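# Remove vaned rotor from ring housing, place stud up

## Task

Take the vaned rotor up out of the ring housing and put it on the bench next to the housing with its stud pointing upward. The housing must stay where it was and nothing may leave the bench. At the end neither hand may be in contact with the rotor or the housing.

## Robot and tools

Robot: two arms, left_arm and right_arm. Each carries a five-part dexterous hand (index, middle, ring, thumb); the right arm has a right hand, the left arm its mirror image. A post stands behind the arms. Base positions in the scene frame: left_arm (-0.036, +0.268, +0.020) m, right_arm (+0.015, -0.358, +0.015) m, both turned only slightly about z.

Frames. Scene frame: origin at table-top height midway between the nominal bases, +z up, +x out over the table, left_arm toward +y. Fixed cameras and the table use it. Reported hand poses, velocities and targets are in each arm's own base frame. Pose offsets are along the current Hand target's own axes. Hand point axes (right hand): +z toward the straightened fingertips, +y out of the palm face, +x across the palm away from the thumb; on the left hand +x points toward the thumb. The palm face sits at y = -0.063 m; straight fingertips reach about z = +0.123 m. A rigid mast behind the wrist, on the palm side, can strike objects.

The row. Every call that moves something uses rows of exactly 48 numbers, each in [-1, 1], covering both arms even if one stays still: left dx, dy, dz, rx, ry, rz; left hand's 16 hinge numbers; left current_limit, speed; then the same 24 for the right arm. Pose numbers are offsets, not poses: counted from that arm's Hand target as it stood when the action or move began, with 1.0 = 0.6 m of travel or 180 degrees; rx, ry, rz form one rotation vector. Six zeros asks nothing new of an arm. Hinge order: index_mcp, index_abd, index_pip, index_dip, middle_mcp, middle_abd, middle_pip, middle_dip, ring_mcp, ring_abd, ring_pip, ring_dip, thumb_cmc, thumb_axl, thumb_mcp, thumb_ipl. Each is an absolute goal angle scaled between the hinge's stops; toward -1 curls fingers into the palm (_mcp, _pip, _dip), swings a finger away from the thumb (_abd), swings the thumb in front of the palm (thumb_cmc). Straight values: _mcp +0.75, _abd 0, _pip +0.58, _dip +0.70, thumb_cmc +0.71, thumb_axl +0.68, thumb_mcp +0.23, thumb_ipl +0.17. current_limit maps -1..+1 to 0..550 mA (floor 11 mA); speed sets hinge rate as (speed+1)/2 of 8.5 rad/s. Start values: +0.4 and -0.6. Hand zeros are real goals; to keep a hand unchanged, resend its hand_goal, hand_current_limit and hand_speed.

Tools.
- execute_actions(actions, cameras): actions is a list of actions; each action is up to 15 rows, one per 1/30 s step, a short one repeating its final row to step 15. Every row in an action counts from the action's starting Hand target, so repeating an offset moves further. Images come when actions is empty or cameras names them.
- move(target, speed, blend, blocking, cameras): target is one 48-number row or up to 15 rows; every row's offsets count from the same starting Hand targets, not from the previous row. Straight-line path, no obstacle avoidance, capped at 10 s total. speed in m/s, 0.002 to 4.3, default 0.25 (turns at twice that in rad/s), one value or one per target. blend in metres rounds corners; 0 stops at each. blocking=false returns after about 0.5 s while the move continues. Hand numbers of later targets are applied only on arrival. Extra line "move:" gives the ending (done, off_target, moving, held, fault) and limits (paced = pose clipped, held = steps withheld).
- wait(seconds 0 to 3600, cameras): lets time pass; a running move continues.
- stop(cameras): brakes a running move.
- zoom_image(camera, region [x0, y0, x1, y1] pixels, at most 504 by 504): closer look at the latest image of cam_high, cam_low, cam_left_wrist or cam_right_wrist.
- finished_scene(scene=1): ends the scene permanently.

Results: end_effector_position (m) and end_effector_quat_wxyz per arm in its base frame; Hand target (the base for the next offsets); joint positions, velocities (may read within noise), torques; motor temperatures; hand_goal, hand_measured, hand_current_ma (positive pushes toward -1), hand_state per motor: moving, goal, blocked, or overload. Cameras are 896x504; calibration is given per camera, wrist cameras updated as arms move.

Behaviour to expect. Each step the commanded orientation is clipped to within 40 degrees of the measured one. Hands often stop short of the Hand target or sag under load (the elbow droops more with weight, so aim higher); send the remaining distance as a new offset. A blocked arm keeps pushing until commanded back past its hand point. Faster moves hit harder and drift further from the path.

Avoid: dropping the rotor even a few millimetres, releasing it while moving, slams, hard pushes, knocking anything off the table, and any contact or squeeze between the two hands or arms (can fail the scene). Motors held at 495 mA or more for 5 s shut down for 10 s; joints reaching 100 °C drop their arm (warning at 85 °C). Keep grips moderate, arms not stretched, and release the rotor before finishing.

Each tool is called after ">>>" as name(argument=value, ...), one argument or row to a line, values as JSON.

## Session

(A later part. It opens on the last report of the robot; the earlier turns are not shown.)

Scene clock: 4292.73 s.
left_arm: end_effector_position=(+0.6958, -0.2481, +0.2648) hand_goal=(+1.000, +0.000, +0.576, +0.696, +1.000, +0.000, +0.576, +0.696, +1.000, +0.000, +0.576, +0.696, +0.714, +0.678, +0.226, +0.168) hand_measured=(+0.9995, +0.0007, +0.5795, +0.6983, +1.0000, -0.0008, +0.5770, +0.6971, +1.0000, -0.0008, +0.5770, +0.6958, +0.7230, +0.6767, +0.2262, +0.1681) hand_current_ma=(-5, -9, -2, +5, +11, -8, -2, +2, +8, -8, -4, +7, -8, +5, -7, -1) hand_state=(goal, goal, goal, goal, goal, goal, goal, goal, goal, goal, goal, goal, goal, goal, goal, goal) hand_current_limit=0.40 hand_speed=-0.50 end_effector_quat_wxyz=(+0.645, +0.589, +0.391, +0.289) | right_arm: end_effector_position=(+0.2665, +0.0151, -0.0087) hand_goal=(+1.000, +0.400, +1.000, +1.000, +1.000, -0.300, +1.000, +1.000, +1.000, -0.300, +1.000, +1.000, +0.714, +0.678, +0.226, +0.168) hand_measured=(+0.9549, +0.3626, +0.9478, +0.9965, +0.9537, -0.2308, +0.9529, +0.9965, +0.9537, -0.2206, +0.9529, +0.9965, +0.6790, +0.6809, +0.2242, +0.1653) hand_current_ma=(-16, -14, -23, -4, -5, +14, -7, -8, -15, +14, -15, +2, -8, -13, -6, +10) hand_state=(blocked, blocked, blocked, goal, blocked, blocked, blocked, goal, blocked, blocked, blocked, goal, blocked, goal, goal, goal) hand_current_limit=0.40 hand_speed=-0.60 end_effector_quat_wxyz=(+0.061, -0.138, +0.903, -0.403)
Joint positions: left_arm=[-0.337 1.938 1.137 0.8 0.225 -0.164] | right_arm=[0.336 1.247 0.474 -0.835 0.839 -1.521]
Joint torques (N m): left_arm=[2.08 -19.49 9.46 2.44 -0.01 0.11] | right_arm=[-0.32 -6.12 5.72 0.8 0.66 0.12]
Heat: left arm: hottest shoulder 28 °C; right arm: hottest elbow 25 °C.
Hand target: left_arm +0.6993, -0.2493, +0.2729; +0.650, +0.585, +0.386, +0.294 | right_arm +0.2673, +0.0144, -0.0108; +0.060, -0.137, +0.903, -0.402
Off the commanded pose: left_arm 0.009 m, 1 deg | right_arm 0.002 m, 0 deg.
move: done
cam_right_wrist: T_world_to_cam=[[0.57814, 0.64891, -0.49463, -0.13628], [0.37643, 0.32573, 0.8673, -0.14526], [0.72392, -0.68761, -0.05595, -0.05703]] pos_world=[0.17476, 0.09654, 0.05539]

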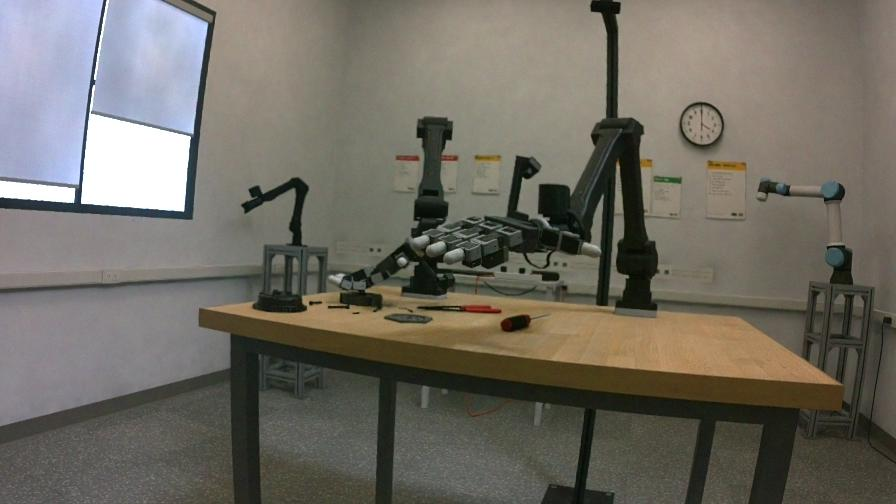

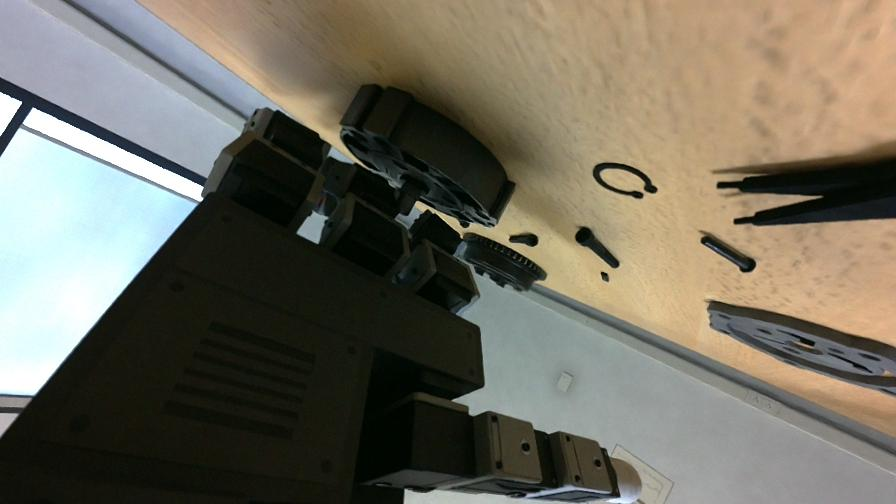

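>>> move(
  target=[0,0,0,0,0,0,1,0,0.576,0.696,1,0,0.576,0.696,1,0,0.576,0.696,0.714,0.678,0.226,0.168,0.4,-0.5,0,0.0062,0.0056,0,0,0,1,0.4,1,1,1,-0.3,1,1,1,-0.3,1,1,0.714,0.678,0.226,0.168,0.4,-0.6],
  speed=0.03,
  cameras=["cam_low","cam_right_wrist"],
)

>>> zoom_image(
  camera="cam_right_wrist",
  region=[200, 0, 560, 280],
)

>>> zoom_image(
  camera="cam_low",
  region=[320, 250, 400, 314],
)

Scene clock: 4322.73 s.
left_arm: end_effector_position=(+0.6958, -0.2481, +0.2648) hand_goal=(+1.000, +0.000, +0.576, +0.696, +1.000, +0.000, +0.576, +0.696, +1.000, +0.000, +0.576, +0.696, +0.714, +0.678, +0.226, +0.168) hand_measured=(+0.9995, -0.0008, +0.5808, +0.6983, +1.0000, -0.0008, +0.5770, +0.6971, +1.0000, +0.0007, +0.5770, +0.6958, +0.7230, +0.6767, +0.2262, +0.1672) hand_current_ma=(-5, -6, -4, +1, +6, -7, -1, +8, +3, -5, -3, +5, +2, +0, -9, -4) hand_state=(goal, goal, goal, goal, goal, goal, goal, goal, goal, goal, goal, goal, goal, goal, goal, goal) hand_current_limit=0.40 hand_speed=-0.50 end_effector_quat_wxyz=(+0.645, +0.589, +0.391, +0.289) | right_arm: end_effector_position=(+0.2661, +0.0150, -0.0139) hand_goal=(+1.000, +0.400, +1.000, +1.000, +1.000, -0.300, +1.000, +1.000, +1.000, -0.300, +1.000, +1.000, +0.714, +0.678, +0.226, +0.168) hand_measured=(+0.9561, +0.3626, +0.9478, +0.9965, +0.9537, -0.2308, +0.9529, +0.9965, +0.9537, -0.2206, +0.9529, +0.9977, +0.6778, +0.6809, +0.2242, +0.1653) hand_current_ma=(-9, -17, -11, -3, -17, +10, +2, -12, -16, +11, -14, -1, -10, -6, -14, +11) hand_state=(blocked, blocked, blocked, goal, blocked, blocked, blocked, goal, blocked, blocked, blocked, goal, blocked, goal, goal, goal) hand_current_limit=0.40 hand_speed=-0.60 end_effector_quat_wxyz=(+0.060, -0.138, +0.903, -0.403)
Joint positions: left_arm=[-0.337 1.938 1.137 0.8 0.225 -0.164] | right_arm=[0.336 1.263 0.468 -0.815 0.839 -1.521]
Joint torques (N m): left_arm=[1.73 -19.37 9.42 2.56 -0.01 0.08] | right_arm=[-0.32 -6.18 5.63 0.85 0.66 0.12]
Heat: left arm: hottest shoulder 28 °C; right arm: hottest elbow 24 °C.
Hand target: left_arm +0.6993, -0.2493, +0.2729; +0.650, +0.585, +0.386, +0.294 | right_arm +0.2673, +0.0144, -0.0158; +0.061, -0.137, +0.903, -0.402
Off the commanded pose: left_arm 0.009 m, 1 deg | right_arm 0.002 m, 0 deg.
move: done
cam_right_wrist: T_world_to_cam=[[0.57728, 0.64857, -0.49608, -0.13825], [0.37795, 0.3263, 0.86642, -0.14094], [0.72381, -0.68766, -0.05676, -0.05717]] pos_world=[0.17446, 0.09634, 0.05029]

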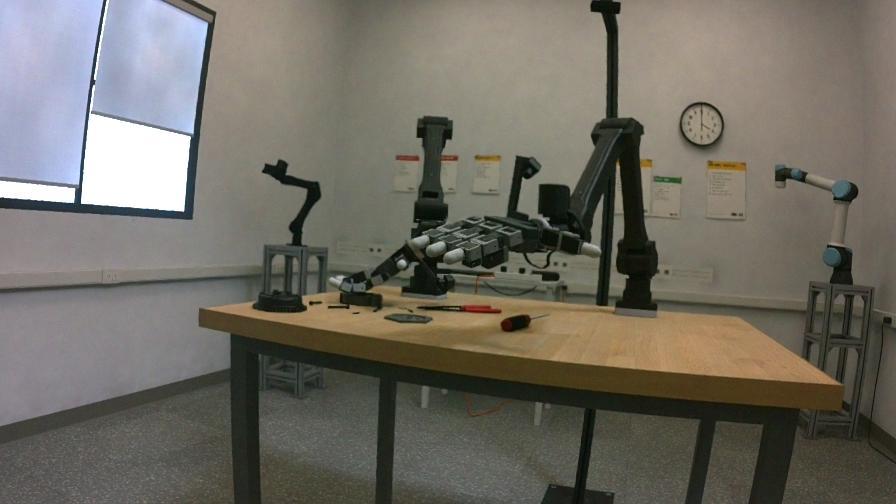

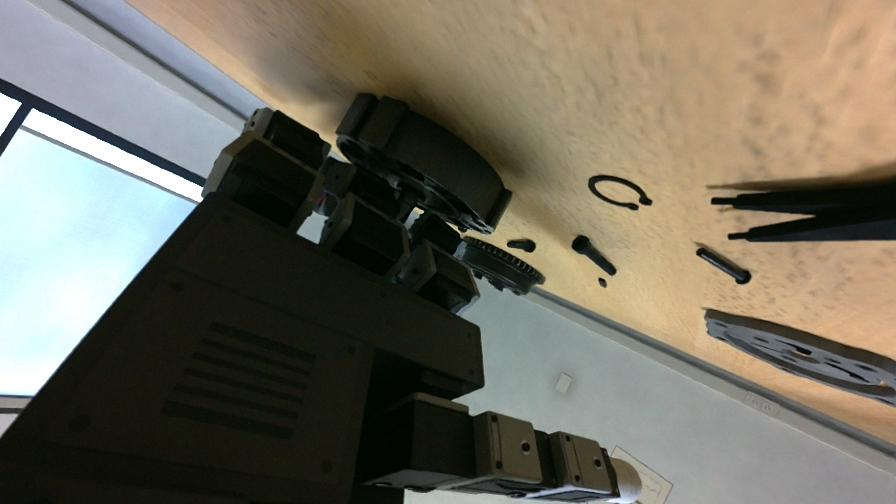

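Scaled by 1.400 from the camera's image (finer frame: 1280x720).

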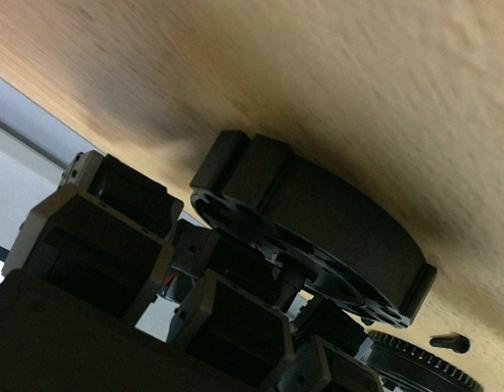

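Scaled by 6.300 from the camera's image (finer frame: 1280x720).

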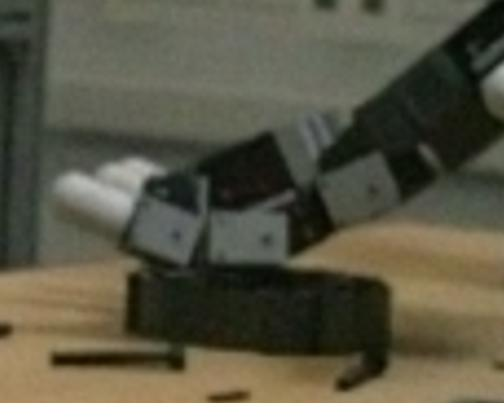

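>>> move(
  target=[
    [0,0,0,0,0,0,1,0,0.576,0.696,1,0,0.576,0.696,1,0,0.576,0.696,0.714,0.678,0.226,0.168,0.4,-0.5,0,0,0,0,0,0,1,0.15,1,1,1,-0.1,1,1,1,-0.3,1,1,0.714,0.678,0.226,0.168,0.2,-0.85],
    [0,0,0,0,0,0,1,0,0.576,0.696,1,0,0.576,0.696,1,0,0.576,0.696,0.714,0.678,0.226,0.168,0.4,-0.5,0,0,0,0,0,0,1,0.0,1,1,1,0.0,1,1,1,-0.3,1,1,0.714,0.678,0.226,0.168,0.0,-0.9],
  ],
  cameras=["cam_low","cam_right_wrist"],
)

>>> zoom_image(
  camera="cam_right_wrist",
  region=[200, 0, 560, 280],
)

>>> zoom_image(
  camera="cam_low",
  region=[320, 250, 400, 314],
)

Scene clock: 4341.97 s.
left_arm: end_effector_position=(+0.6958, -0.2481, +0.2648) hand_goal=(+1.000, +0.000, +0.576, +0.696, +1.000, +0.000, +0.576, +0.696, +1.000, +0.000, +0.576, +0.696, +0.714, +0.678, +0.226, +0.168) hand_measured=(+0.9995, -0.0008, +0.5795, +0.6971, +1.0000, +0.0007, +0.5770, +0.6958, +0.9995, +0.0007, +0.5770, +0.6971, +0.7230, +0.6777, +0.2262, +0.1672) hand_current_ma=(+3, -11, -1, +2, +8, -13, -1, +2, +6, -7, -8, +8, -4, +4, -11, +0) hand_state=(goal, goal, goal, goal, goal, goal, goal, goal, goal, goal, goal, goal, goal, goal, goal, goal) hand_current_limit=0.40 hand_speed=-0.50 end_effector_quat_wxyz=(+0.645, +0.589, +0.391, +0.289) | right_arm: end_effector_position=(+0.2643, +0.0142, -0.0150) hand_goal=(+1.000, +0.000, +1.000, +1.000, +1.000, +0.000, +1.000, +1.000, +1.000, -0.300, +1.000, +1.000, +0.714, +0.678, +0.226, +0.168) hand_measured=(+0.9561, +0.0813, +0.9606, +0.9977, +0.9537, -0.0535, +0.9645, +0.9952, +0.9537, -0.2206, +0.9529, +0.9965, +0.6790, +0.6809, +0.2242, +0.1662) hand_current_ma=(-19, +8, -13, -9, -15, -5, -4, -17, -17, +11, -25, +8, -14, -5, -9, +5) hand_state=(blocked, blocked, blocked, goal, blocked, blocked, blocked, goal, blocked, blocked, blocked, goal, blocked, goal, goal, goal) hand_current_limit=0.00 hand_speed=-0.90 end_effector_quat_wxyz=(+0.058, -0.139, +0.902, -0.403)
Joint positions: left_arm=[-0.337 1.938 1.137 0.8 0.225 -0.164] | right_arm=[0.336 1.264 0.464 -0.815 0.839 -1.521]
Joint torques (N m): left_arm=[1.73 -19.19 9.46 2.56 -0.02 0.09] | right_arm=[-0.26 -6.3 5.85 0.84 0.66 0.11]
Heat: left arm: hottest shoulder 28 °C; right arm: hottest elbow 24 °C.
Hand target: left_arm +0.6993, -0.2493, +0.2729; +0.650, +0.585, +0.386, +0.294 | right_arm +0.2673, +0.0144, -0.0158; +0.060, -0.137, +0.903, -0.402
Off the commanded pose: left_arm 0.009 m, 1 deg | right_arm 0.003 m, 0 deg.
move: done
cam_right_wrist: T_world_to_cam=[[0.57558, 0.64764, -0.49928, -0.13689], [0.38154, 0.32734, 0.86445, -0.14002], [0.72328, -0.68805, -0.05869, -0.05633]] pos_world=[0.17295, 0.09573, 0.04939]

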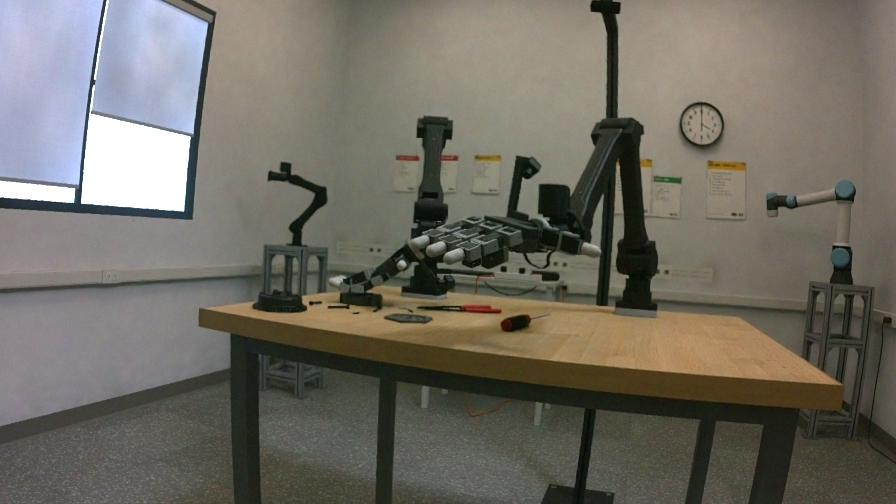

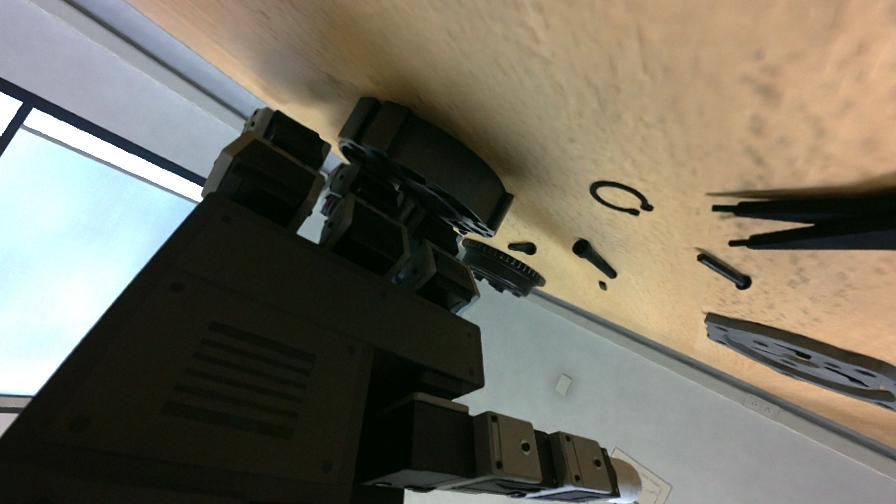

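Scaled by 1.400 from the camera's image (finer frame: 1280x720).

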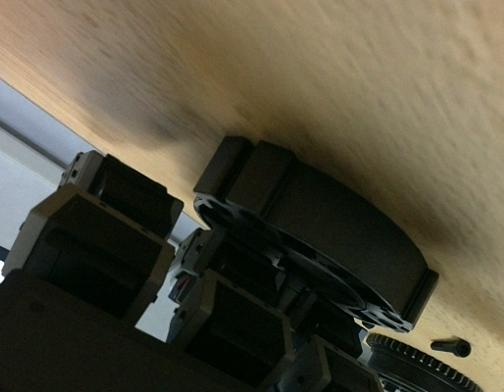

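Scaled by 6.300 from the camera's image (finer frame: 1280x720).

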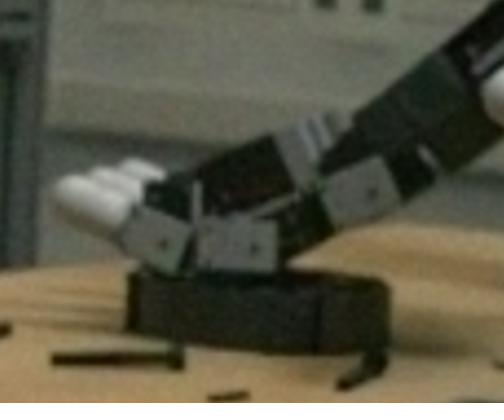

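>>> move(
  target=[
    [0,0,0,0,0,0,1,0,0.576,0.696,1,0,0.576,0.696,1,0,0.576,0.696,0.714,0.678,0.226,0.168,0.4,-0.5,0,0,0,0,0,0,1,-0.1,1,1,1,0.1,1,1,1,-0.3,1,1,0.714,0.678,0.226,0.168,0.2,-0.92],
    [0,0,0,0,0,0,1,0,0.576,0.696,1,0,0.576,0.696,1,0,0.576,0.696,0.714,0.678,0.226,0.168,0.4,-0.5,0,0,0,0,0,0,1,-0.25,1,1,1,0.25,1,1,1,-0.3,1,1,0.714,0.678,0.226,0.168,0.5,-0.92],
  ],
  cameras=["cam_low","cam_right_wrist"],
)

>>> zoom_image(
  camera="cam_right_wrist",
  region=[200, 0, 560, 280],
)

>>> zoom_image(
  camera="cam_low",
  region=[320, 250, 400, 314],
)

Scene clock: 4361.13 s.
left_arm: end_effector_position=(+0.6958, -0.2481, +0.2648) hand_goal=(+1.000, +0.000, +0.576, +0.696, +1.000, +0.000, +0.576, +0.696, +1.000, +0.000, +0.576, +0.696, +0.714, +0.678, +0.226, +0.168) hand_measured=(+1.0000, -0.0008, +0.5795, +0.6971, +1.0000, +0.0007, +0.5770, +0.6958, +0.9995, -0.0008, +0.5770, +0.6958, +0.7230, +0.6767, +0.2262, +0.1681) hand_current_ma=(+0, -9, +0, +0, +7, -8, -1, +3, +5, -10, +0, +7, +1, +2, -7, -1) hand_state=(goal, goal, goal, goal, goal, goal, goal, goal, goal, goal, goal, goal, goal, goal, goal, goal) hand_current_limit=0.40 hand_speed=-0.50 end_effector_quat_wxyz=(+0.645, +0.589, +0.391, +0.289) | right_arm: end_effector_position=(+0.2644, +0.0142, -0.0151) hand_goal=(+1.000, -0.250, +1.000, +1.000, +1.000, +0.250, +1.000, +1.000, +1.000, -0.300, +1.000, +1.000, +0.714, +0.678, +0.226, +0.168) hand_measured=(+0.9549, +0.0534, +0.9645, +0.9965, +0.9524, -0.0418, +0.9658, +0.9965, +0.9537, -0.2206, +0.9529, +0.9977, +0.6790, +0.6809, +0.2242, +0.1653) hand_current_ma=(-22, +141, -11, -2, -11, -133, +0, -14, -11, +14, -21, +3, -7, +0, -11, +11) hand_state=(blocked, moving, blocked, goal, blocked, moving, blocked, goal, blocked, blocked, blocked, goal, blocked, goal, goal, goal) hand_current_limit=0.50 hand_speed=-0.92 end_effector_quat_wxyz=(+0.059, -0.139, +0.903, -0.403)
Joint positions: left_arm=[-0.337 1.938 1.137 0.8 0.225 -0.164] | right_arm=[0.335 1.264 0.464 -0.814 0.839 -1.521]
Joint torques (N m): left_arm=[1.96 -19.43 9.43 2.54 0 0.08] | right_arm=[-0.21 -6.3 5.86 0.81 0.67 0.12]
Heat: left arm: hottest shoulder 28 °C; right arm: hottest elbow 24 °C.
Hand target: left_arm +0.6993, -0.2493, +0.2729; +0.650, +0.585, +0.386, +0.294 | right_arm +0.2674, +0.0144, -0.0158; +0.061, -0.137, +0.903, -0.402
Off the commanded pose: left_arm 0.009 m, 1 deg | right_arm 0.003 m, 0 deg.
move: done
cam_right_wrist: T_world_to_cam=[[0.57598, 0.64753, -0.49895, -0.13708], [0.38129, 0.3271, 0.86465, -0.13991], [0.72309, -0.68827, -0.05849, -0.05636]] pos_world=[0.17305, 0.09573, 0.04929]

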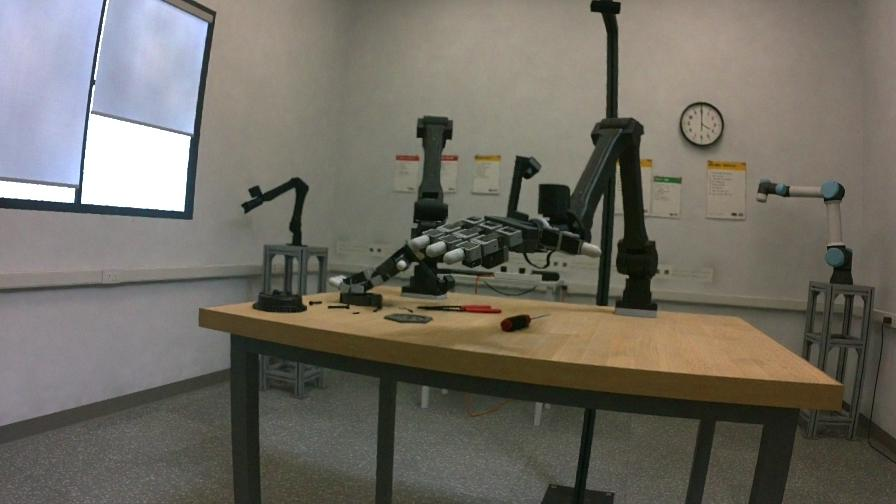

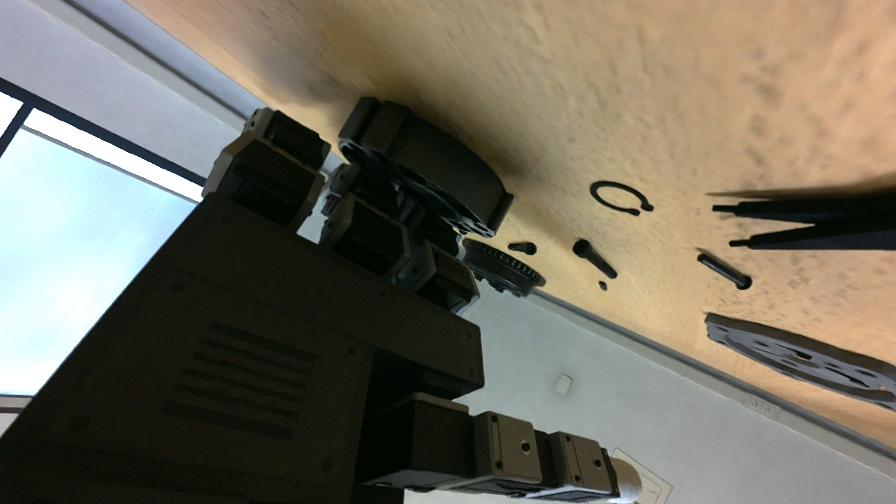

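Scaled by 1.400 from the camera's image (finer frame: 1280x720).

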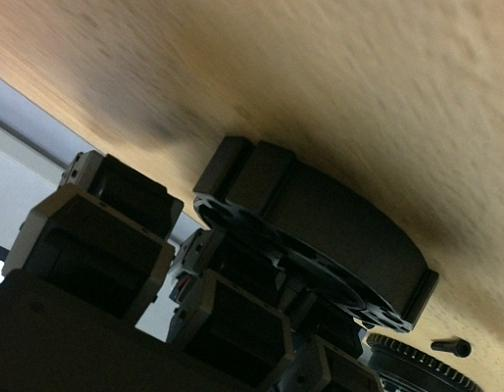

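Scaled by 6.300 from the camera's image (finer frame: 1280x720).

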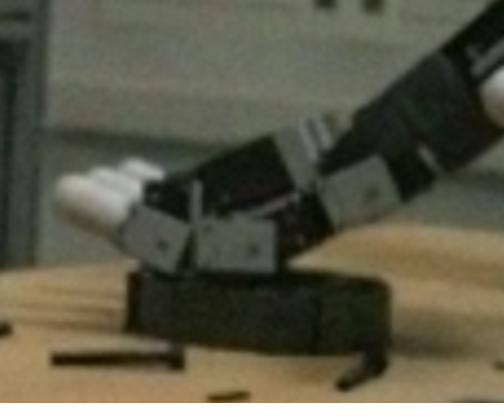

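>>> wait(
  seconds=2,
)

Scene clock: 4369.97 s.
left_arm: end_effector_position=(+0.6958, -0.2481, +0.2648) hand_goal=(+1.000, +0.000, +0.576, +0.696, +1.000, +0.000, +0.576, +0.696, +1.000, +0.000, +0.576, +0.696, +0.714, +0.678, +0.226, +0.168) hand_measured=(+0.9995, -0.0008, +0.5795, +0.6958, +1.0000, -0.0008, +0.5770, +0.6971, +0.9995, +0.0007, +0.5770, +0.6958, +0.7242, +0.6767, +0.2262, +0.1672) hand_current_ma=(+2, -9, +6, +0, +5, -9, +1, +0, +6, -6, -6, +9, -3, +1, -9, -2) hand_state=(goal, goal, goal, goal, goal, goal, goal, goal, goal, goal, goal, goal, goal, goal, goal, goal) hand_current_limit=0.40 hand_speed=-0.50 end_effector_quat_wxyz=(+0.645, +0.589, +0.391, +0.289) | right_arm: end_effector_position=(+0.2644, +0.0142, -0.0151) hand_goal=(+1.000, -0.250, +1.000, +1.000, +1.000, +0.250, +1.000, +1.000, +1.000, -0.300, +1.000, +1.000, +0.714, +0.678, +0.226, +0.168) hand_measured=(+0.9561, +0.0549, +0.9632, +0.9965, +0.9524, -0.0418, +0.9658, +0.9965, +0.9549, -0.2206, +0.9529, +0.9977, +0.6778, +0.6820, +0.2242, +0.1662) hand_current_ma=(-22, +139, -13, -6, -13, -136, +1, -14, -20, +10, -16, +1, -12, -3, -2, +9) hand_state=(blocked, blocked, blocked, goal, blocked, blocked, blocked, goal, blocked, blocked, blocked, goal, blocked, goal, goal, goal) hand_current_limit=0.50 hand_speed=-0.92 end_effector_quat_wxyz=(+0.059, -0.139, +0.903, -0.403)
Joint positions: left_arm=[-0.337 1.938 1.137 0.8 0.225 -0.164] | right_arm=[0.335 1.264 0.464 -0.814 0.839 -1.521]
Joint torques (N m): left_arm=[1.61 -19.49 9.37 2.45 -0.02 0.09] | right_arm=[-0.21 -6.24 5.86 0.81 0.66 0.11]
Heat: left arm: hottest shoulder 28 °C; right arm: hottest elbow 24 °C.
Hand target: left_arm +0.6993, -0.2493, +0.2729; +0.650, +0.585, +0.386, +0.294 | right_arm +0.2674, +0.0144, -0.0158; +0.061, -0.137, +0.903, -0.402
Off the commanded pose: left_arm 0.009 m, 1 deg | right_arm 0.003 m, 0 deg.
wait: 2.00 s; at rest from the start

>>> move(
  target=[
    [0,0,0,0,0,0,1,0,0.576,0.696,1,0,0.576,0.696,1,0,0.576,0.696,0.714,0.678,0.226,0.168,0.4,-0.5,0,0,0,0,0,0,1,-0.5,1,1,1,0.5,1,1,1,-0.3,1,1,0.714,0.678,0.226,0.168,0.6,-0.9],
    [0,0,0,0,0,0,1,0,0.576,0.696,1,0,0.576,0.696,1,0,0.576,0.696,0.714,0.678,0.226,0.168,0.4,-0.5,0,0,0,0,0,0,1,-0.8,1,1,1,0.8,1,1,1,-0.3,1,1,0.714,0.678,0.226,0.168,0.72,-0.9],
  ],
  cameras=[],
)

>>> wait(
  seconds=1.5,
  cameras=["cam_low","cam_right_wrist"],
)

>>> zoom_image(
  camera="cam_low",
  region=[320, 250, 400, 314],
)

Scene clock: 4380.40 s.
left_arm: end_effector_position=(+0.6958, -0.2481, +0.2648) hand_goal=(+1.000, +0.000, +0.576, +0.696, +1.000, +0.000, +0.576, +0.696, +1.000, +0.000, +0.576, +0.696, +0.714, +0.678, +0.226, +0.168) hand_measured=(+1.0000, +0.0007, +0.5808, +0.6958, +1.0000, -0.0008, +0.5770, +0.6958, +0.9995, +0.0007, +0.5770, +0.6958, +0.7230, +0.6777, +0.2252, +0.1681) hand_current_ma=(-5, -7, +1, +1, +10, -10, -1, -1, +4, -9, -5, +4, -3, +2, -6, -1) hand_state=(goal, goal, goal, goal, goal, goal, goal, goal, goal, goal, goal, goal, goal, goal, goal, goal) hand_current_limit=0.40 hand_speed=-0.50 end_effector_quat_wxyz=(+0.645, +0.589, +0.391, +0.289) | right_arm: end_effector_position=(+0.2645, +0.0140, -0.0153) hand_goal=(+1.000, -0.800, +1.000, +1.000, +1.000, +0.800, +1.000, +1.000, +1.000, -0.300, +1.000, +1.000, +0.714, +0.678, +0.226, +0.168) hand_measured=(+0.9549, +0.0314, +0.9658, +0.9965, +0.9537, -0.0242, +0.9658, +0.9965, +0.9537, -0.2206, +0.9516, +0.9977, +0.6778, +0.6809, +0.2242, +0.1662) hand_current_ma=(-19, +460, -13, -1, -10, -478, -7, -13, -22, +7, -18, +3, -9, -4, -10, +9) hand_state=(blocked, blocked, blocked, goal, blocked, blocked, blocked, goal, blocked, blocked, blocked, goal, blocked, goal, goal, goal) hand_current_limit=0.72 hand_speed=-0.90 end_effector_quat_wxyz=(+0.058, -0.138, +0.903, -0.403)
Joint positions: left_arm=[-0.337 1.938 1.137 0.8 0.225 -0.164] | right_arm=[0.335 1.265 0.464 -0.813 0.839 -1.521]
Joint torques (N m): left_arm=[1.9 -19.31 9.47 2.51 -0.01 0.08] | right_arm=[-0.15 -6.36 5.86 0.79 0.66 0.11]
Heat: left arm: hottest shoulder 28 °C; right arm: hottest elbow 24 °C.
Hand target: left_arm +0.6993, -0.2493, +0.2729; +0.650, +0.585, +0.386, +0.294 | right_arm +0.2674, +0.0144, -0.0158; +0.060, -0.137, +0.903, -0.402
Off the commanded pose: left_arm 0.009 m, 1 deg | right_arm 0.003 m, 0 deg.
move: done

Scene clock: 4381.90 s.
left_arm: end_effector_position=(+0.6958, -0.2481, +0.2648) hand_goal=(+1.000, +0.000, +0.576, +0.696, +1.000, +0.000, +0.576, +0.696, +1.000, +0.000, +0.576, +0.696, +0.714, +0.678, +0.226, +0.168) hand_measured=(+0.9995, -0.0008, +0.5795, +0.6971, +1.0000, -0.0008, +0.5770, +0.6971, +1.0000, -0.0008, +0.5770, +0.6971, +0.7230, +0.6777, +0.2252, +0.1672) hand_current_ma=(-2, -5, -2, +3, +3, -12, -1, +2, +8, -5, -3, +5, -8, -2, -6, +0) hand_state=(goal, goal, goal, goal, goal, goal, goal, goal, goal, goal, goal, goal, goal, goal, goal, goal) hand_current_limit=0.40 hand_speed=-0.50 end_effector_quat_wxyz=(+0.645, +0.589, +0.391, +0.289) | right_arm: end_effector_position=(+0.2645, +0.0140, -0.0153) hand_goal=(+1.000, -0.800, +1.000, +1.000, +1.000, +0.800, +1.000, +1.000, +1.000, -0.300, +1.000, +1.000, +0.714, +0.678, +0.226, +0.168) hand_measured=(+0.9549, +0.0314, +0.9658, +0.9977, +0.9537, -0.0228, +0.9658, +0.9965, +0.9537, -0.2220, +0.9529, +0.9977, +0.6778, +0.6809, +0.2242, +0.1653) hand_current_ma=(-18, +463, -21, -7, -12, -476, -4, -15, -15, +18, -13, +7, -5, +3, -5, +10) hand_state=(blocked, blocked, blocked, goal, blocked, blocked, blocked, goal, blocked, blocked, blocked, goal, blocked, goal, goal, goal) hand_current_limit=0.72 hand_speed=-0.90 end_effector_quat_wxyz=(+0.058, -0.138, +0.903, -0.403)
Joint positions: left_arm=[-0.337 1.938 1.137 0.8 0.225 -0.164] | right_arm=[0.335 1.265 0.464 -0.813 0.839 -1.521]
Joint torques (N m): left_arm=[1.73 -19.49 9.42 2.41 -0.01 0.09] | right_arm=[-0.15 -6.36 5.86 0.79 0.66 0.11]
Heat: left arm: hottest shoulder 28 °C; right arm: hottest elbow 24 °C.
Hand target: left_arm +0.6993, -0.2493, +0.2729; +0.650, +0.585, +0.386, +0.294 | right_arm +0.2674, +0.0144, -0.0158; +0.060, -0.137, +0.903, -0.402
Off the commanded pose: left_arm 0.009 m, 1 deg | right_arm 0.003 m, 0 deg.
wait: 1.50 s; at rest by 0.17 s
cam_right_wrist: T_world_to_cam=[[0.57648, 0.64706, -0.49898, -0.13722], [0.38156, 0.32682, 0.86464, -0.13989], [0.72255, -0.68883, -0.05849, -0.05643]] pos_world=[0.17325, 0.09563, 0.04919]

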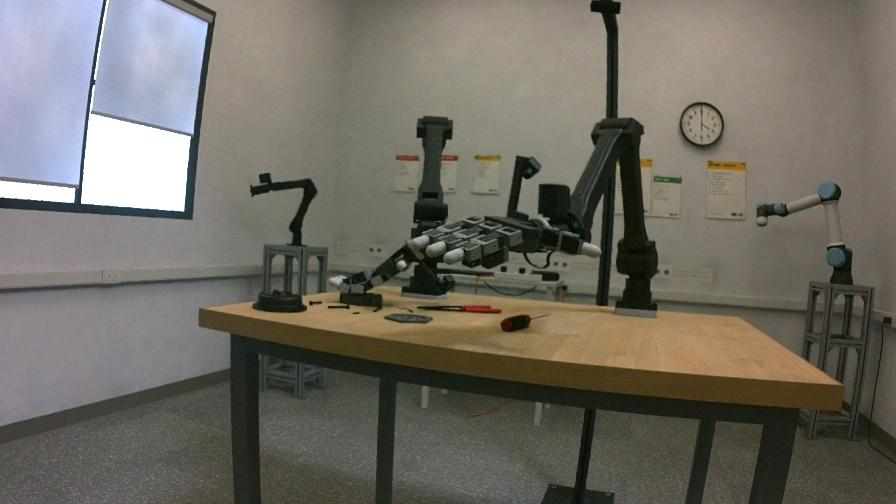

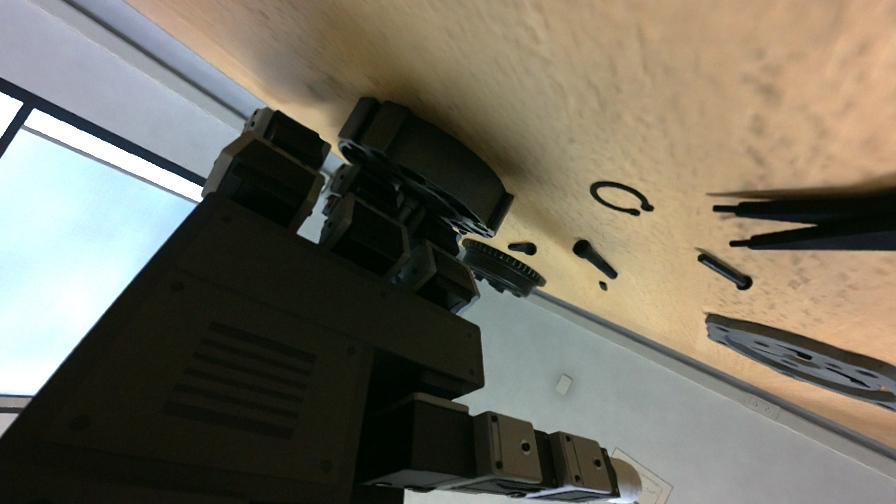

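Scaled by 6.300 from the camera's image (finer frame: 1280x720).

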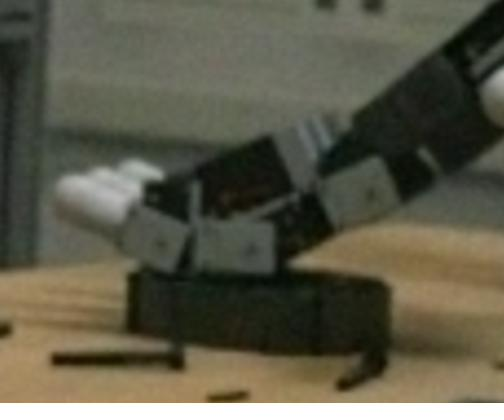

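>>> move(
  target=[
    [0,0,0,0,0,0,1,0,0.576,0.696,1,0,0.576,0.696,1,0,0.576,0.696,0.714,0.678,0.226,0.168,0.4,-0.5,-0.0159,-0.0097,-0.0095,-0.0002,-0.004,0.0045,1,-0.8,1,1,1,0.8,1,1,1,-0.3,1,1,0.714,0.678,0.226,0.168,0.72,-0.9],
    [0,0,0,0,0,0,1,0,0.576,0.696,1,0,0.576,0.696,1,0,0.576,0.696,0.714,0.678,0.226,0.168,0.4,-0.5,-0.0318,-0.0193,-0.0189,-0.0004,-0.008,0.0089,1,-0.8,1,1,1,0.8,1,1,1,-0.3,1,1,0.714,0.678,0.226,0.168,0.72,-0.9],
  ],
  speed=0.03,
  cameras=["cam_low","cam_right_wrist"],
)

>>> zoom_image(
  camera="cam_low",
  region=[320, 250, 400, 314],
)

>>> zoom_image(
  camera="cam_right_wrist",
  region=[260, 80, 560, 310],
)

Scene clock: 4481.37 s.
left_arm: end_effector_position=(+0.6958, -0.2481, +0.2648) hand_goal=(+1.000, +0.000, +0.576, +0.696, +1.000, +0.000, +0.576, +0.696, +1.000, +0.000, +0.576, +0.696, +0.714, +0.678, +0.226, +0.168) hand_measured=(+0.9995, -0.0008, +0.5808, +0.6971, +0.9995, -0.0008, +0.5770, +0.6958, +0.9995, +0.0007, +0.5770, +0.6958, +0.7230, +0.6777, +0.2252, +0.1681) hand_current_ma=(+0, -10, -1, +1, +6, -11, +0, +4, +3, -4, -4, +8, -5, -4, -5, -5) hand_state=(goal, goal, goal, goal, goal, goal, goal, goal, goal, goal, goal, goal, goal, goal, goal, goal) hand_current_limit=0.40 hand_speed=-0.50 end_effector_quat_wxyz=(+0.645, +0.589, +0.391, +0.289) | right_arm: end_effector_position=(+0.2646, +0.0141, -0.0149) hand_goal=(+1.000, -0.800, +1.000, +1.000, +1.000, +0.800, +1.000, +1.000, +1.000, -0.300, +1.000, +1.000, +0.714, +0.678, +0.226, +0.168) hand_measured=(+0.9549, +0.0314, +0.9670, +0.9965, +0.9537, -0.0228, +0.9683, +0.9965, +0.9549, -0.2220, +0.9529, +0.9977, +0.6778, +0.6809, +0.2232, +0.1653) hand_current_ma=(-14, +460, -6, -7, -9, -478, -3, -4, -25, +8, -25, +4, -8, -11, -6, +5) hand_state=(blocked, blocked, blocked, goal, blocked, blocked, blocked, goal, blocked, blocked, blocked, goal, blocked, goal, goal, goal) hand_current_limit=0.72 hand_speed=-0.90 end_effector_quat_wxyz=(+0.058, -0.138, +0.903, -0.403)
Joint positions: left_arm=[-0.337 1.938 1.137 0.8 0.225 -0.164] | right_arm=[0.334 1.265 0.466 -0.817 0.837 -1.521]
Joint torques (N m): left_arm=[1.67 -19.6 9.37 2.5 -0.01 0.07] | right_arm=[-0.15 -8 8.91 0.1 0.71 0.11]
Heat: left arm: hottest shoulder 28 °C; right arm: hottest elbow 24 °C.
Hand target: left_arm +0.6993, -0.2493, +0.2729; +0.650, +0.585, +0.386, +0.294 | right_arm +0.2854, +0.0207, +0.0004; +0.077, -0.129, +0.904, -0.399
Off the commanded pose: left_arm 0.009 m, 1 deg | right_arm 0.027 m, 3 deg.
move: off_target (right_arm)
cam_right_wrist: T_world_to_cam=[[0.5762, 0.64712, -0.49922, -0.1371], [0.38323, 0.32558, 0.86437, -0.14071], [0.72189, -0.68937, -0.06039, -0.05628]] pos_world=[0.17355, 0.09573, 0.04978]

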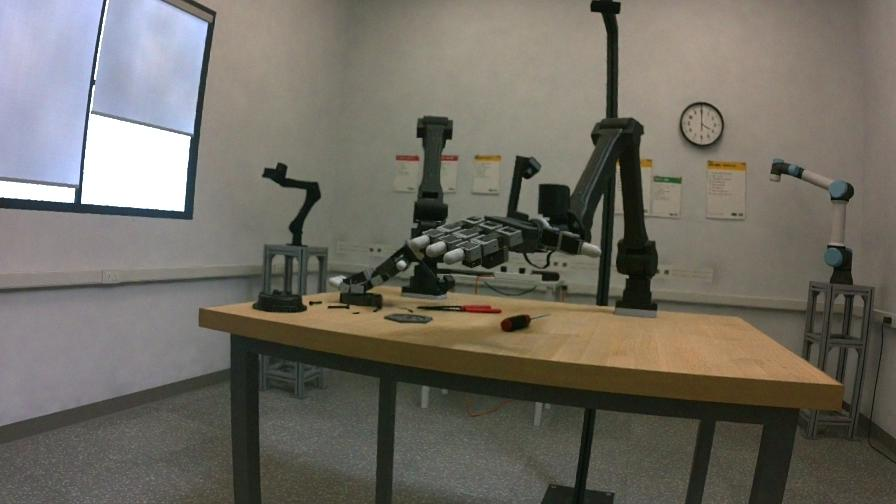

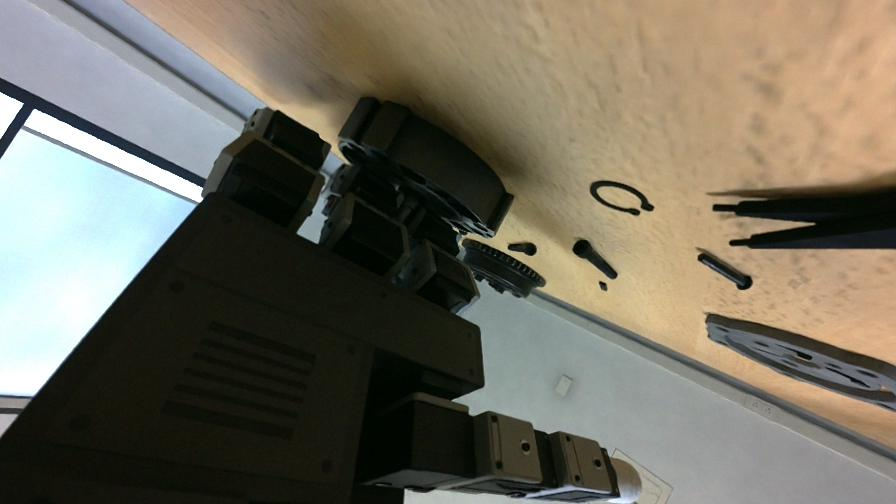

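Scaled by 6.300 from the camera's image (finer frame: 1280x720).

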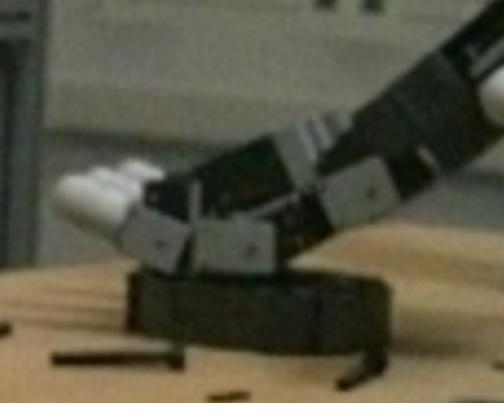

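Scaled by 1.680 from the camera's image (finer frame: 1280x720).

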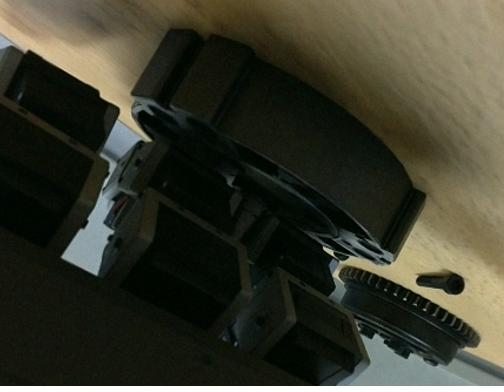

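>>> move(
  target=[
    [0,0,0,0,0,0,1,0,0.576,0.696,1,0,0.576,0.696,1,0,0.576,0.696,0.714,0.678,0.226,0.168,0.4,-0.5,-0.0098,-0.0057,-0.0056,-0.0003,-0.0052,0.0057,1,-0.8,1,1,1,0.8,1,1,1,-0.3,1,1,0.714,0.678,0.226,0.168,0.72,-0.9],
    [0,0,0,0,0,0,1,0,0.576,0.696,1,0,0.576,0.696,1,0,0.576,0.696,0.714,0.678,0.226,0.168,0.4,-0.5,-0.0197,-0.0114,-0.0112,-0.0005,-0.0103,0.0114,1,-0.8,1,1,1,0.8,1,1,1,-0.3,1,1,0.714,0.678,0.226,0.168,0.72,-0.9],
  ],
  speed=0.03,
  cameras=["cam_low","cam_right_wrist"],
)

>>> zoom_image(
  camera="cam_low",
  region=[320, 250, 400, 314],
)

>>> zoom_image(
  camera="cam_right_wrist",
  region=[260, 80, 560, 310],
)

Scene clock: 4501.03 s.
left_arm: end_effector_position=(+0.6958, -0.2481, +0.2648) hand_goal=(+1.000, +0.000, +0.576, +0.696, +1.000, +0.000, +0.576, +0.696, +1.000, +0.000, +0.576, +0.696, +0.714, +0.678, +0.226, +0.168) hand_measured=(+1.0000, -0.0008, +0.5795, +0.6971, +0.9995, +0.0007, +0.5770, +0.6958, +1.0000, +0.0007, +0.5770, +0.6971, +0.7230, +0.6777, +0.2262, +0.1672) hand_current_ma=(+1, -7, -2, +0, +6, -15, +1, +2, +2, -9, -5, +7, +0, +1, -6, -5) hand_state=(goal, goal, goal, goal, goal, goal, goal, goal, goal, goal, goal, goal, goal, goal, goal, goal) hand_current_limit=0.40 hand_speed=-0.50 end_effector_quat_wxyz=(+0.645, +0.589, +0.391, +0.289) | right_arm: end_effector_position=(+0.2654, +0.0165, -0.0129) hand_goal=(+1.000, -0.800, +1.000, +1.000, +1.000, +0.800, +1.000, +1.000, +1.000, -0.300, +1.000, +1.000, +0.714, +0.678, +0.226, +0.168) hand_measured=(+0.9500, +0.0285, +0.9722, +0.9965, +0.9500, -0.0242, +0.9722, +0.9977, +0.9549, -0.2206, +0.9529, +0.9977, +0.6790, +0.6809, +0.2242, +0.1653) hand_current_ma=(-19, +459, -5, -10, -13, -473, +1, -14, -11, +7, -20, +7, -11, +8, +1, +15) hand_state=(blocked, blocked, blocked, goal, blocked, blocked, blocked, goal, blocked, blocked, blocked, goal, blocked, goal, goal, goal) hand_current_limit=0.72 hand_speed=-0.90 end_effector_quat_wxyz=(+0.061, -0.137, +0.906, -0.397)
Joint positions: left_arm=[-0.337 1.938 1.137 0.8 0.225 -0.164] | right_arm=[0.333 1.253 0.466 -0.817 0.825 -1.523]
Joint torques (N m): left_arm=[1.44 -19.31 9.42 2.54 -0.02 0.07] | right_arm=[-0.03 -9.23 9.62 0.53 1.13 0.15]
Heat: left arm: hottest shoulder 28 °C; right arm: hottest elbow 25 °C.
Hand target: left_arm +0.6993, -0.2493, +0.2729; +0.650, +0.585, +0.386, +0.294 | right_arm +0.2962, +0.0245, +0.0103; +0.099, -0.120, +0.906, -0.395
Off the commanded pose: left_arm 0.009 m, 1 deg | right_arm 0.040 m, 5 deg.
move: off_target (right_arm)
cam_right_wrist: T_world_to_cam=[[0.57893, 0.65471, -0.486, -0.13879], [0.37799, 0.31263, 0.87143, -0.14173], [0.72247, -0.6882, -0.06649, -0.05527]] pos_world=[0.17386, 0.09714, 0.05238]

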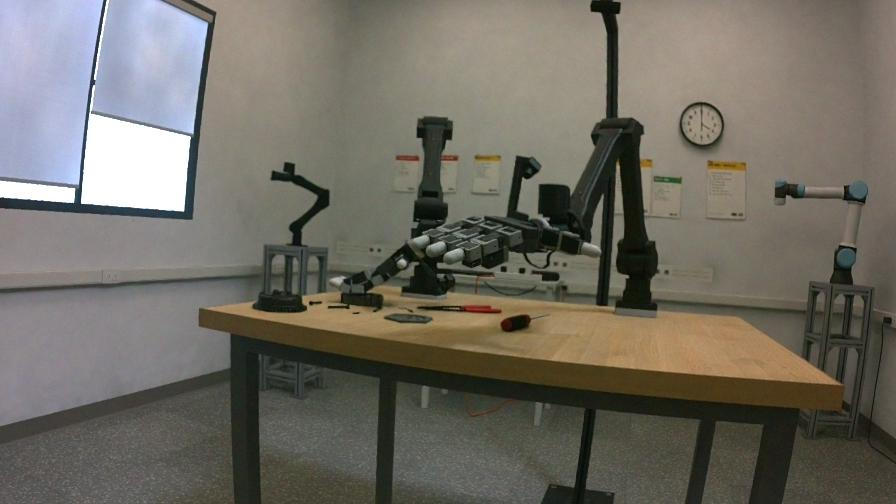

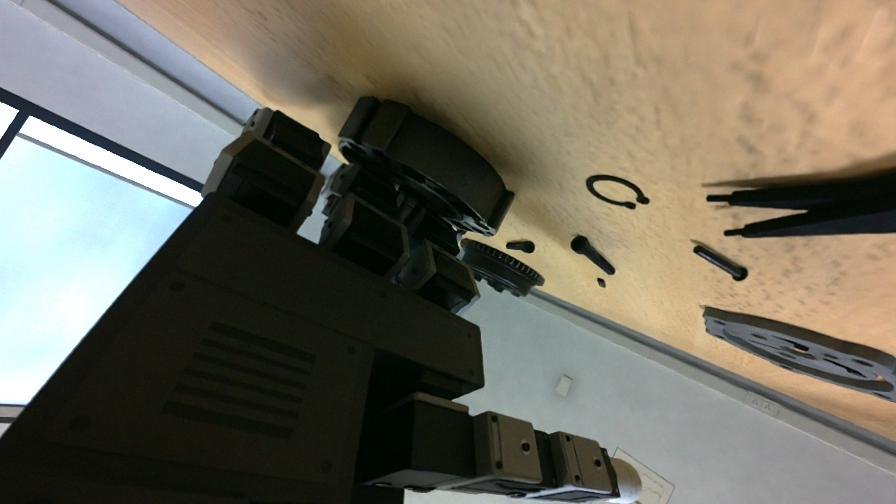

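Scaled by 6.300 from the camera's image (finer frame: 1280x720).

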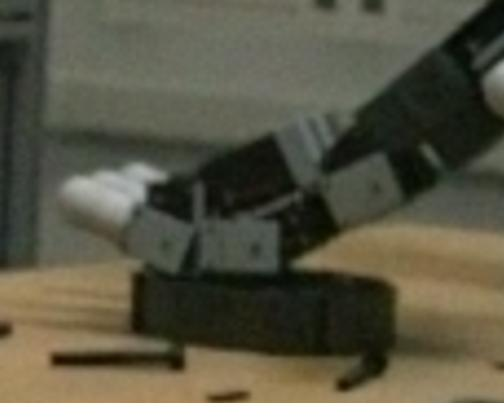

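Scaled by 1.680 from the camera's image (finer frame: 1280x720).

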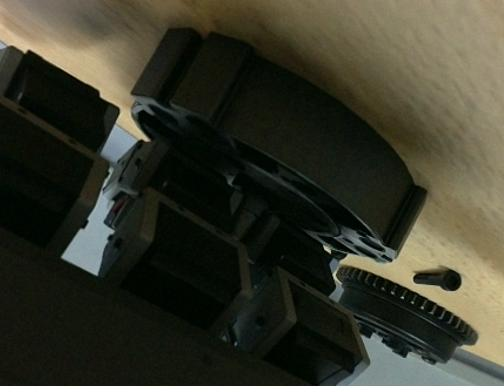

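>>> zoom_image(
  camera="cam_low",
  region=[334, 284, 390, 312],
)

Scaled by 9.000 from the camera's image (finer frame: 1280x720).

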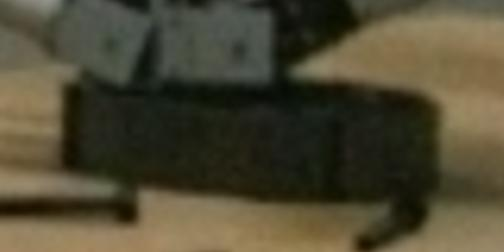

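>>> move(
  target=[
    [0,0,0,0,0,0,1,0,0.576,0.696,1,0,0.576,0.696,1,0,0.576,0.696,0.714,0.678,0.226,0.168,0.4,-0.5,-0.0020,0.0044,-0.0046,0,0,0,1,-0.8,1,1,1,0.8,1,1,1,-0.3,1,1,0.714,0.678,0.226,0.168,0.72,-0.9],
    [0,0,0,0,0,0,1,0,0.576,0.696,1,0,0.576,0.696,1,0,0.576,0.696,0.714,0.678,0.226,0.168,0.4,-0.5,0.0040,-0.0088,0.0092,0,0,0,1,-0.8,1,1,1,0.8,1,1,1,-0.3,1,1,0.714,0.678,0.226,0.168,0.72,-0.9],
    [0,0,0,0,0,0,1,0,0.576,0.696,1,0,0.576,0.696,1,0,0.576,0.696,0.714,0.678,0.226,0.168,0.4,-0.5,-0.0020,0.0044,-0.0046,0,0,0,1,-0.8,1,1,1,0.8,1,1,1,-0.3,1,1,0.714,0.678,0.226,0.168,0.72,-0.9],
    [0,0,0,0,0,0,1,0,0.576,0.696,1,0,0.576,0.696,1,0,0.576,0.696,0.714,0.678,0.226,0.168,0.4,-0.5,0.0040,-0.0088,0.0092,0,0,0,1,-0.8,1,1,1,0.8,1,1,1,-0.3,1,1,0.714,0.678,0.226,0.168,0.72,-0.9],
  ],
  speed=0.04,
  blend=0.002,
  cameras=["cam_low","cam_right_wrist"],
)

>>> zoom_image(
  camera="cam_low",
  region=[320, 250, 400, 314],
)

>>> zoom_image(
  camera="cam_right_wrist",
  region=[260, 80, 560, 310],
)

Scene clock: 4613.93 s.
left_arm: end_effector_position=(+0.6958, -0.2481, +0.2648) hand_goal=(+1.000, +0.000, +0.576, +0.696, +1.000, +0.000, +0.576, +0.696, +1.000, +0.000, +0.576, +0.696, +0.714, +0.678, +0.226, +0.168) hand_measured=(+0.9995, +0.0007, +0.5795, +0.6971, +1.0000, +0.0007, +0.5782, +0.6971, +1.0000, -0.0008, +0.5770, +0.6958, +0.7230, +0.6767, +0.2262, +0.1681) hand_current_ma=(-4, -9, +0, +0, +6, -11, -3, +6, +7, -3, -5, +4, -7, +2, -8, +0) hand_state=(goal, goal, goal, goal, goal, goal, goal, goal, goal, goal, goal, goal, goal, goal, goal, goal) hand_current_limit=0.40 hand_speed=-0.50 end_effector_quat_wxyz=(+0.645, +0.589, +0.391, +0.289) | right_arm: end_effector_position=(+0.2660, +0.0131, -0.0107) hand_goal=(+1.000, -0.800, +1.000, +1.000, +1.000, +0.800, +1.000, +1.000, +1.000, -0.300, +1.000, +1.000, +0.714, +0.678, +0.226, +0.168) hand_measured=(+0.9344, +0.0270, +0.9709, +0.9977, +0.9319, -0.0228, +0.9722, +0.9965, +0.9549, -0.2220, +0.9542, +0.9977, +0.6790, +0.6809, +0.2242, +0.1662) hand_current_ma=(-30, +459, -7, -4, -26, -480, +6, -8, -21, +5, -11, +6, -17, -15, -5, +6) hand_state=(blocked, blocked, blocked, goal, blocked, blocked, blocked, goal, blocked, blocked, blocked, goal, blocked, goal, goal, goal) hand_current_limit=0.72 hand_speed=-0.90 end_effector_quat_wxyz=(+0.059, -0.141, +0.907, -0.393)
Joint positions: left_arm=[-0.337 1.938 1.137 0.8 0.225 -0.164] | right_arm=[0.311 1.238 0.466 -0.806 0.817 -1.565]
Joint torques (N m): left_arm=[1.73 -19.43 9.32 2.5 -0.01 0.07] | right_arm=[-0.5 -9.29 8.88 1.21 1.38 0.16]
Heat: left arm: hottest shoulder 28 °C; right arm: hottest elbow 29 °C.
Hand target: left_arm +0.6993, -0.2493, +0.2729; +0.650, +0.585, +0.386, +0.294 | right_arm +0.2962, +0.0165, +0.0104; +0.099, -0.120, +0.906, -0.395
Off the commanded pose: left_arm 0.009 m, 1 deg | right_arm 0.037 m, 5 deg.
move: off_target (right_arm)
cam_right_wrist: T_world_to_cam=[[0.57027, 0.66155, -0.48698, -0.13369], [0.38351, 0.30984, 0.87001, -0.14429], [0.72644, -0.6829, -0.07702, -0.05916]] pos_world=[0.17455, 0.09275, 0.05587]

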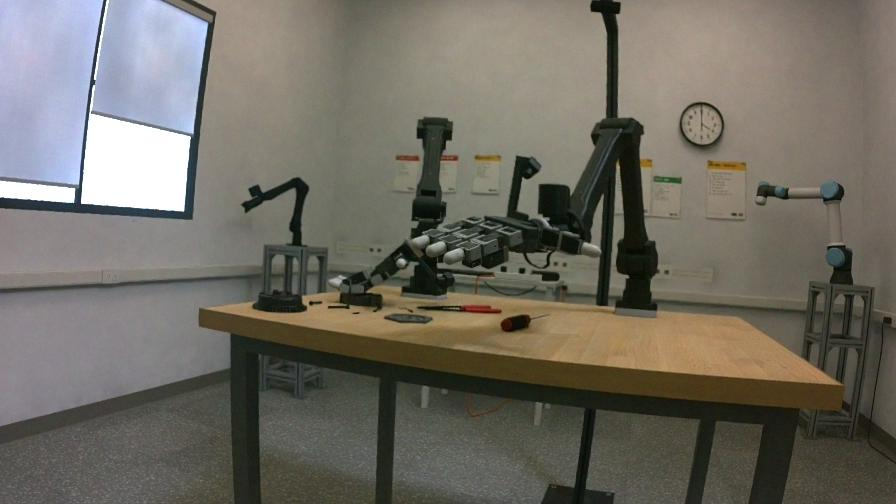

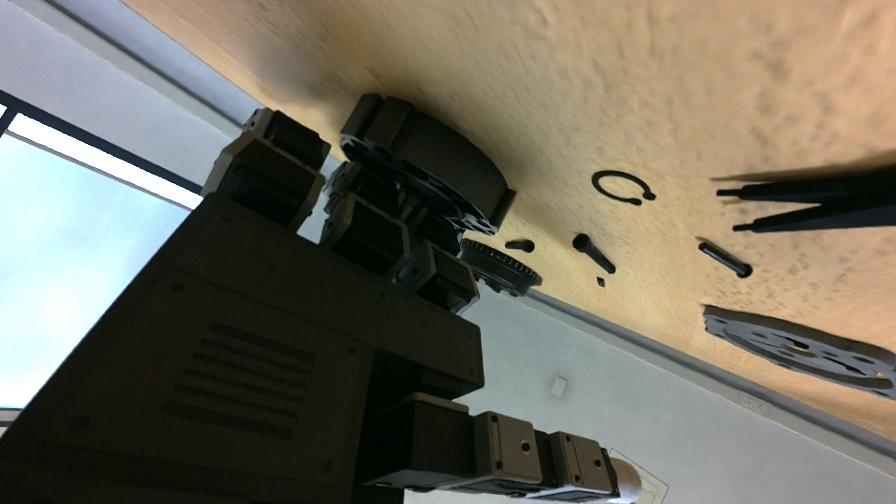

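Scaled by 6.300 from the camera's image (finer frame: 1280x720).

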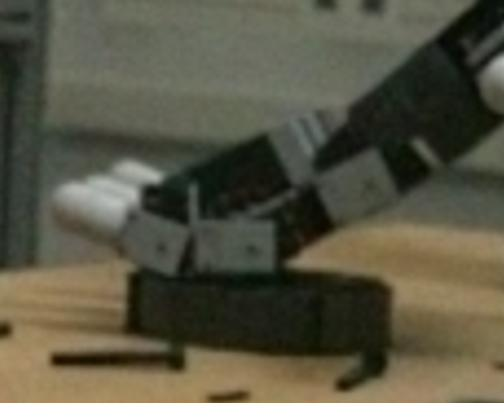

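Scaled by 1.680 from the camera's image (finer frame: 1280x720).

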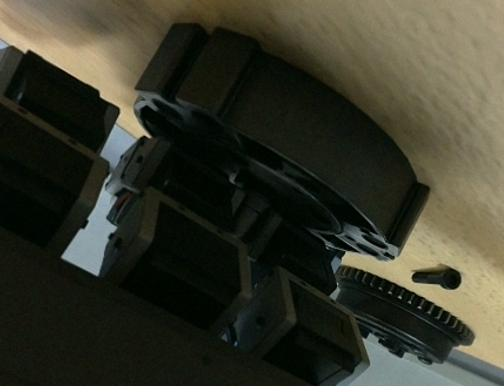

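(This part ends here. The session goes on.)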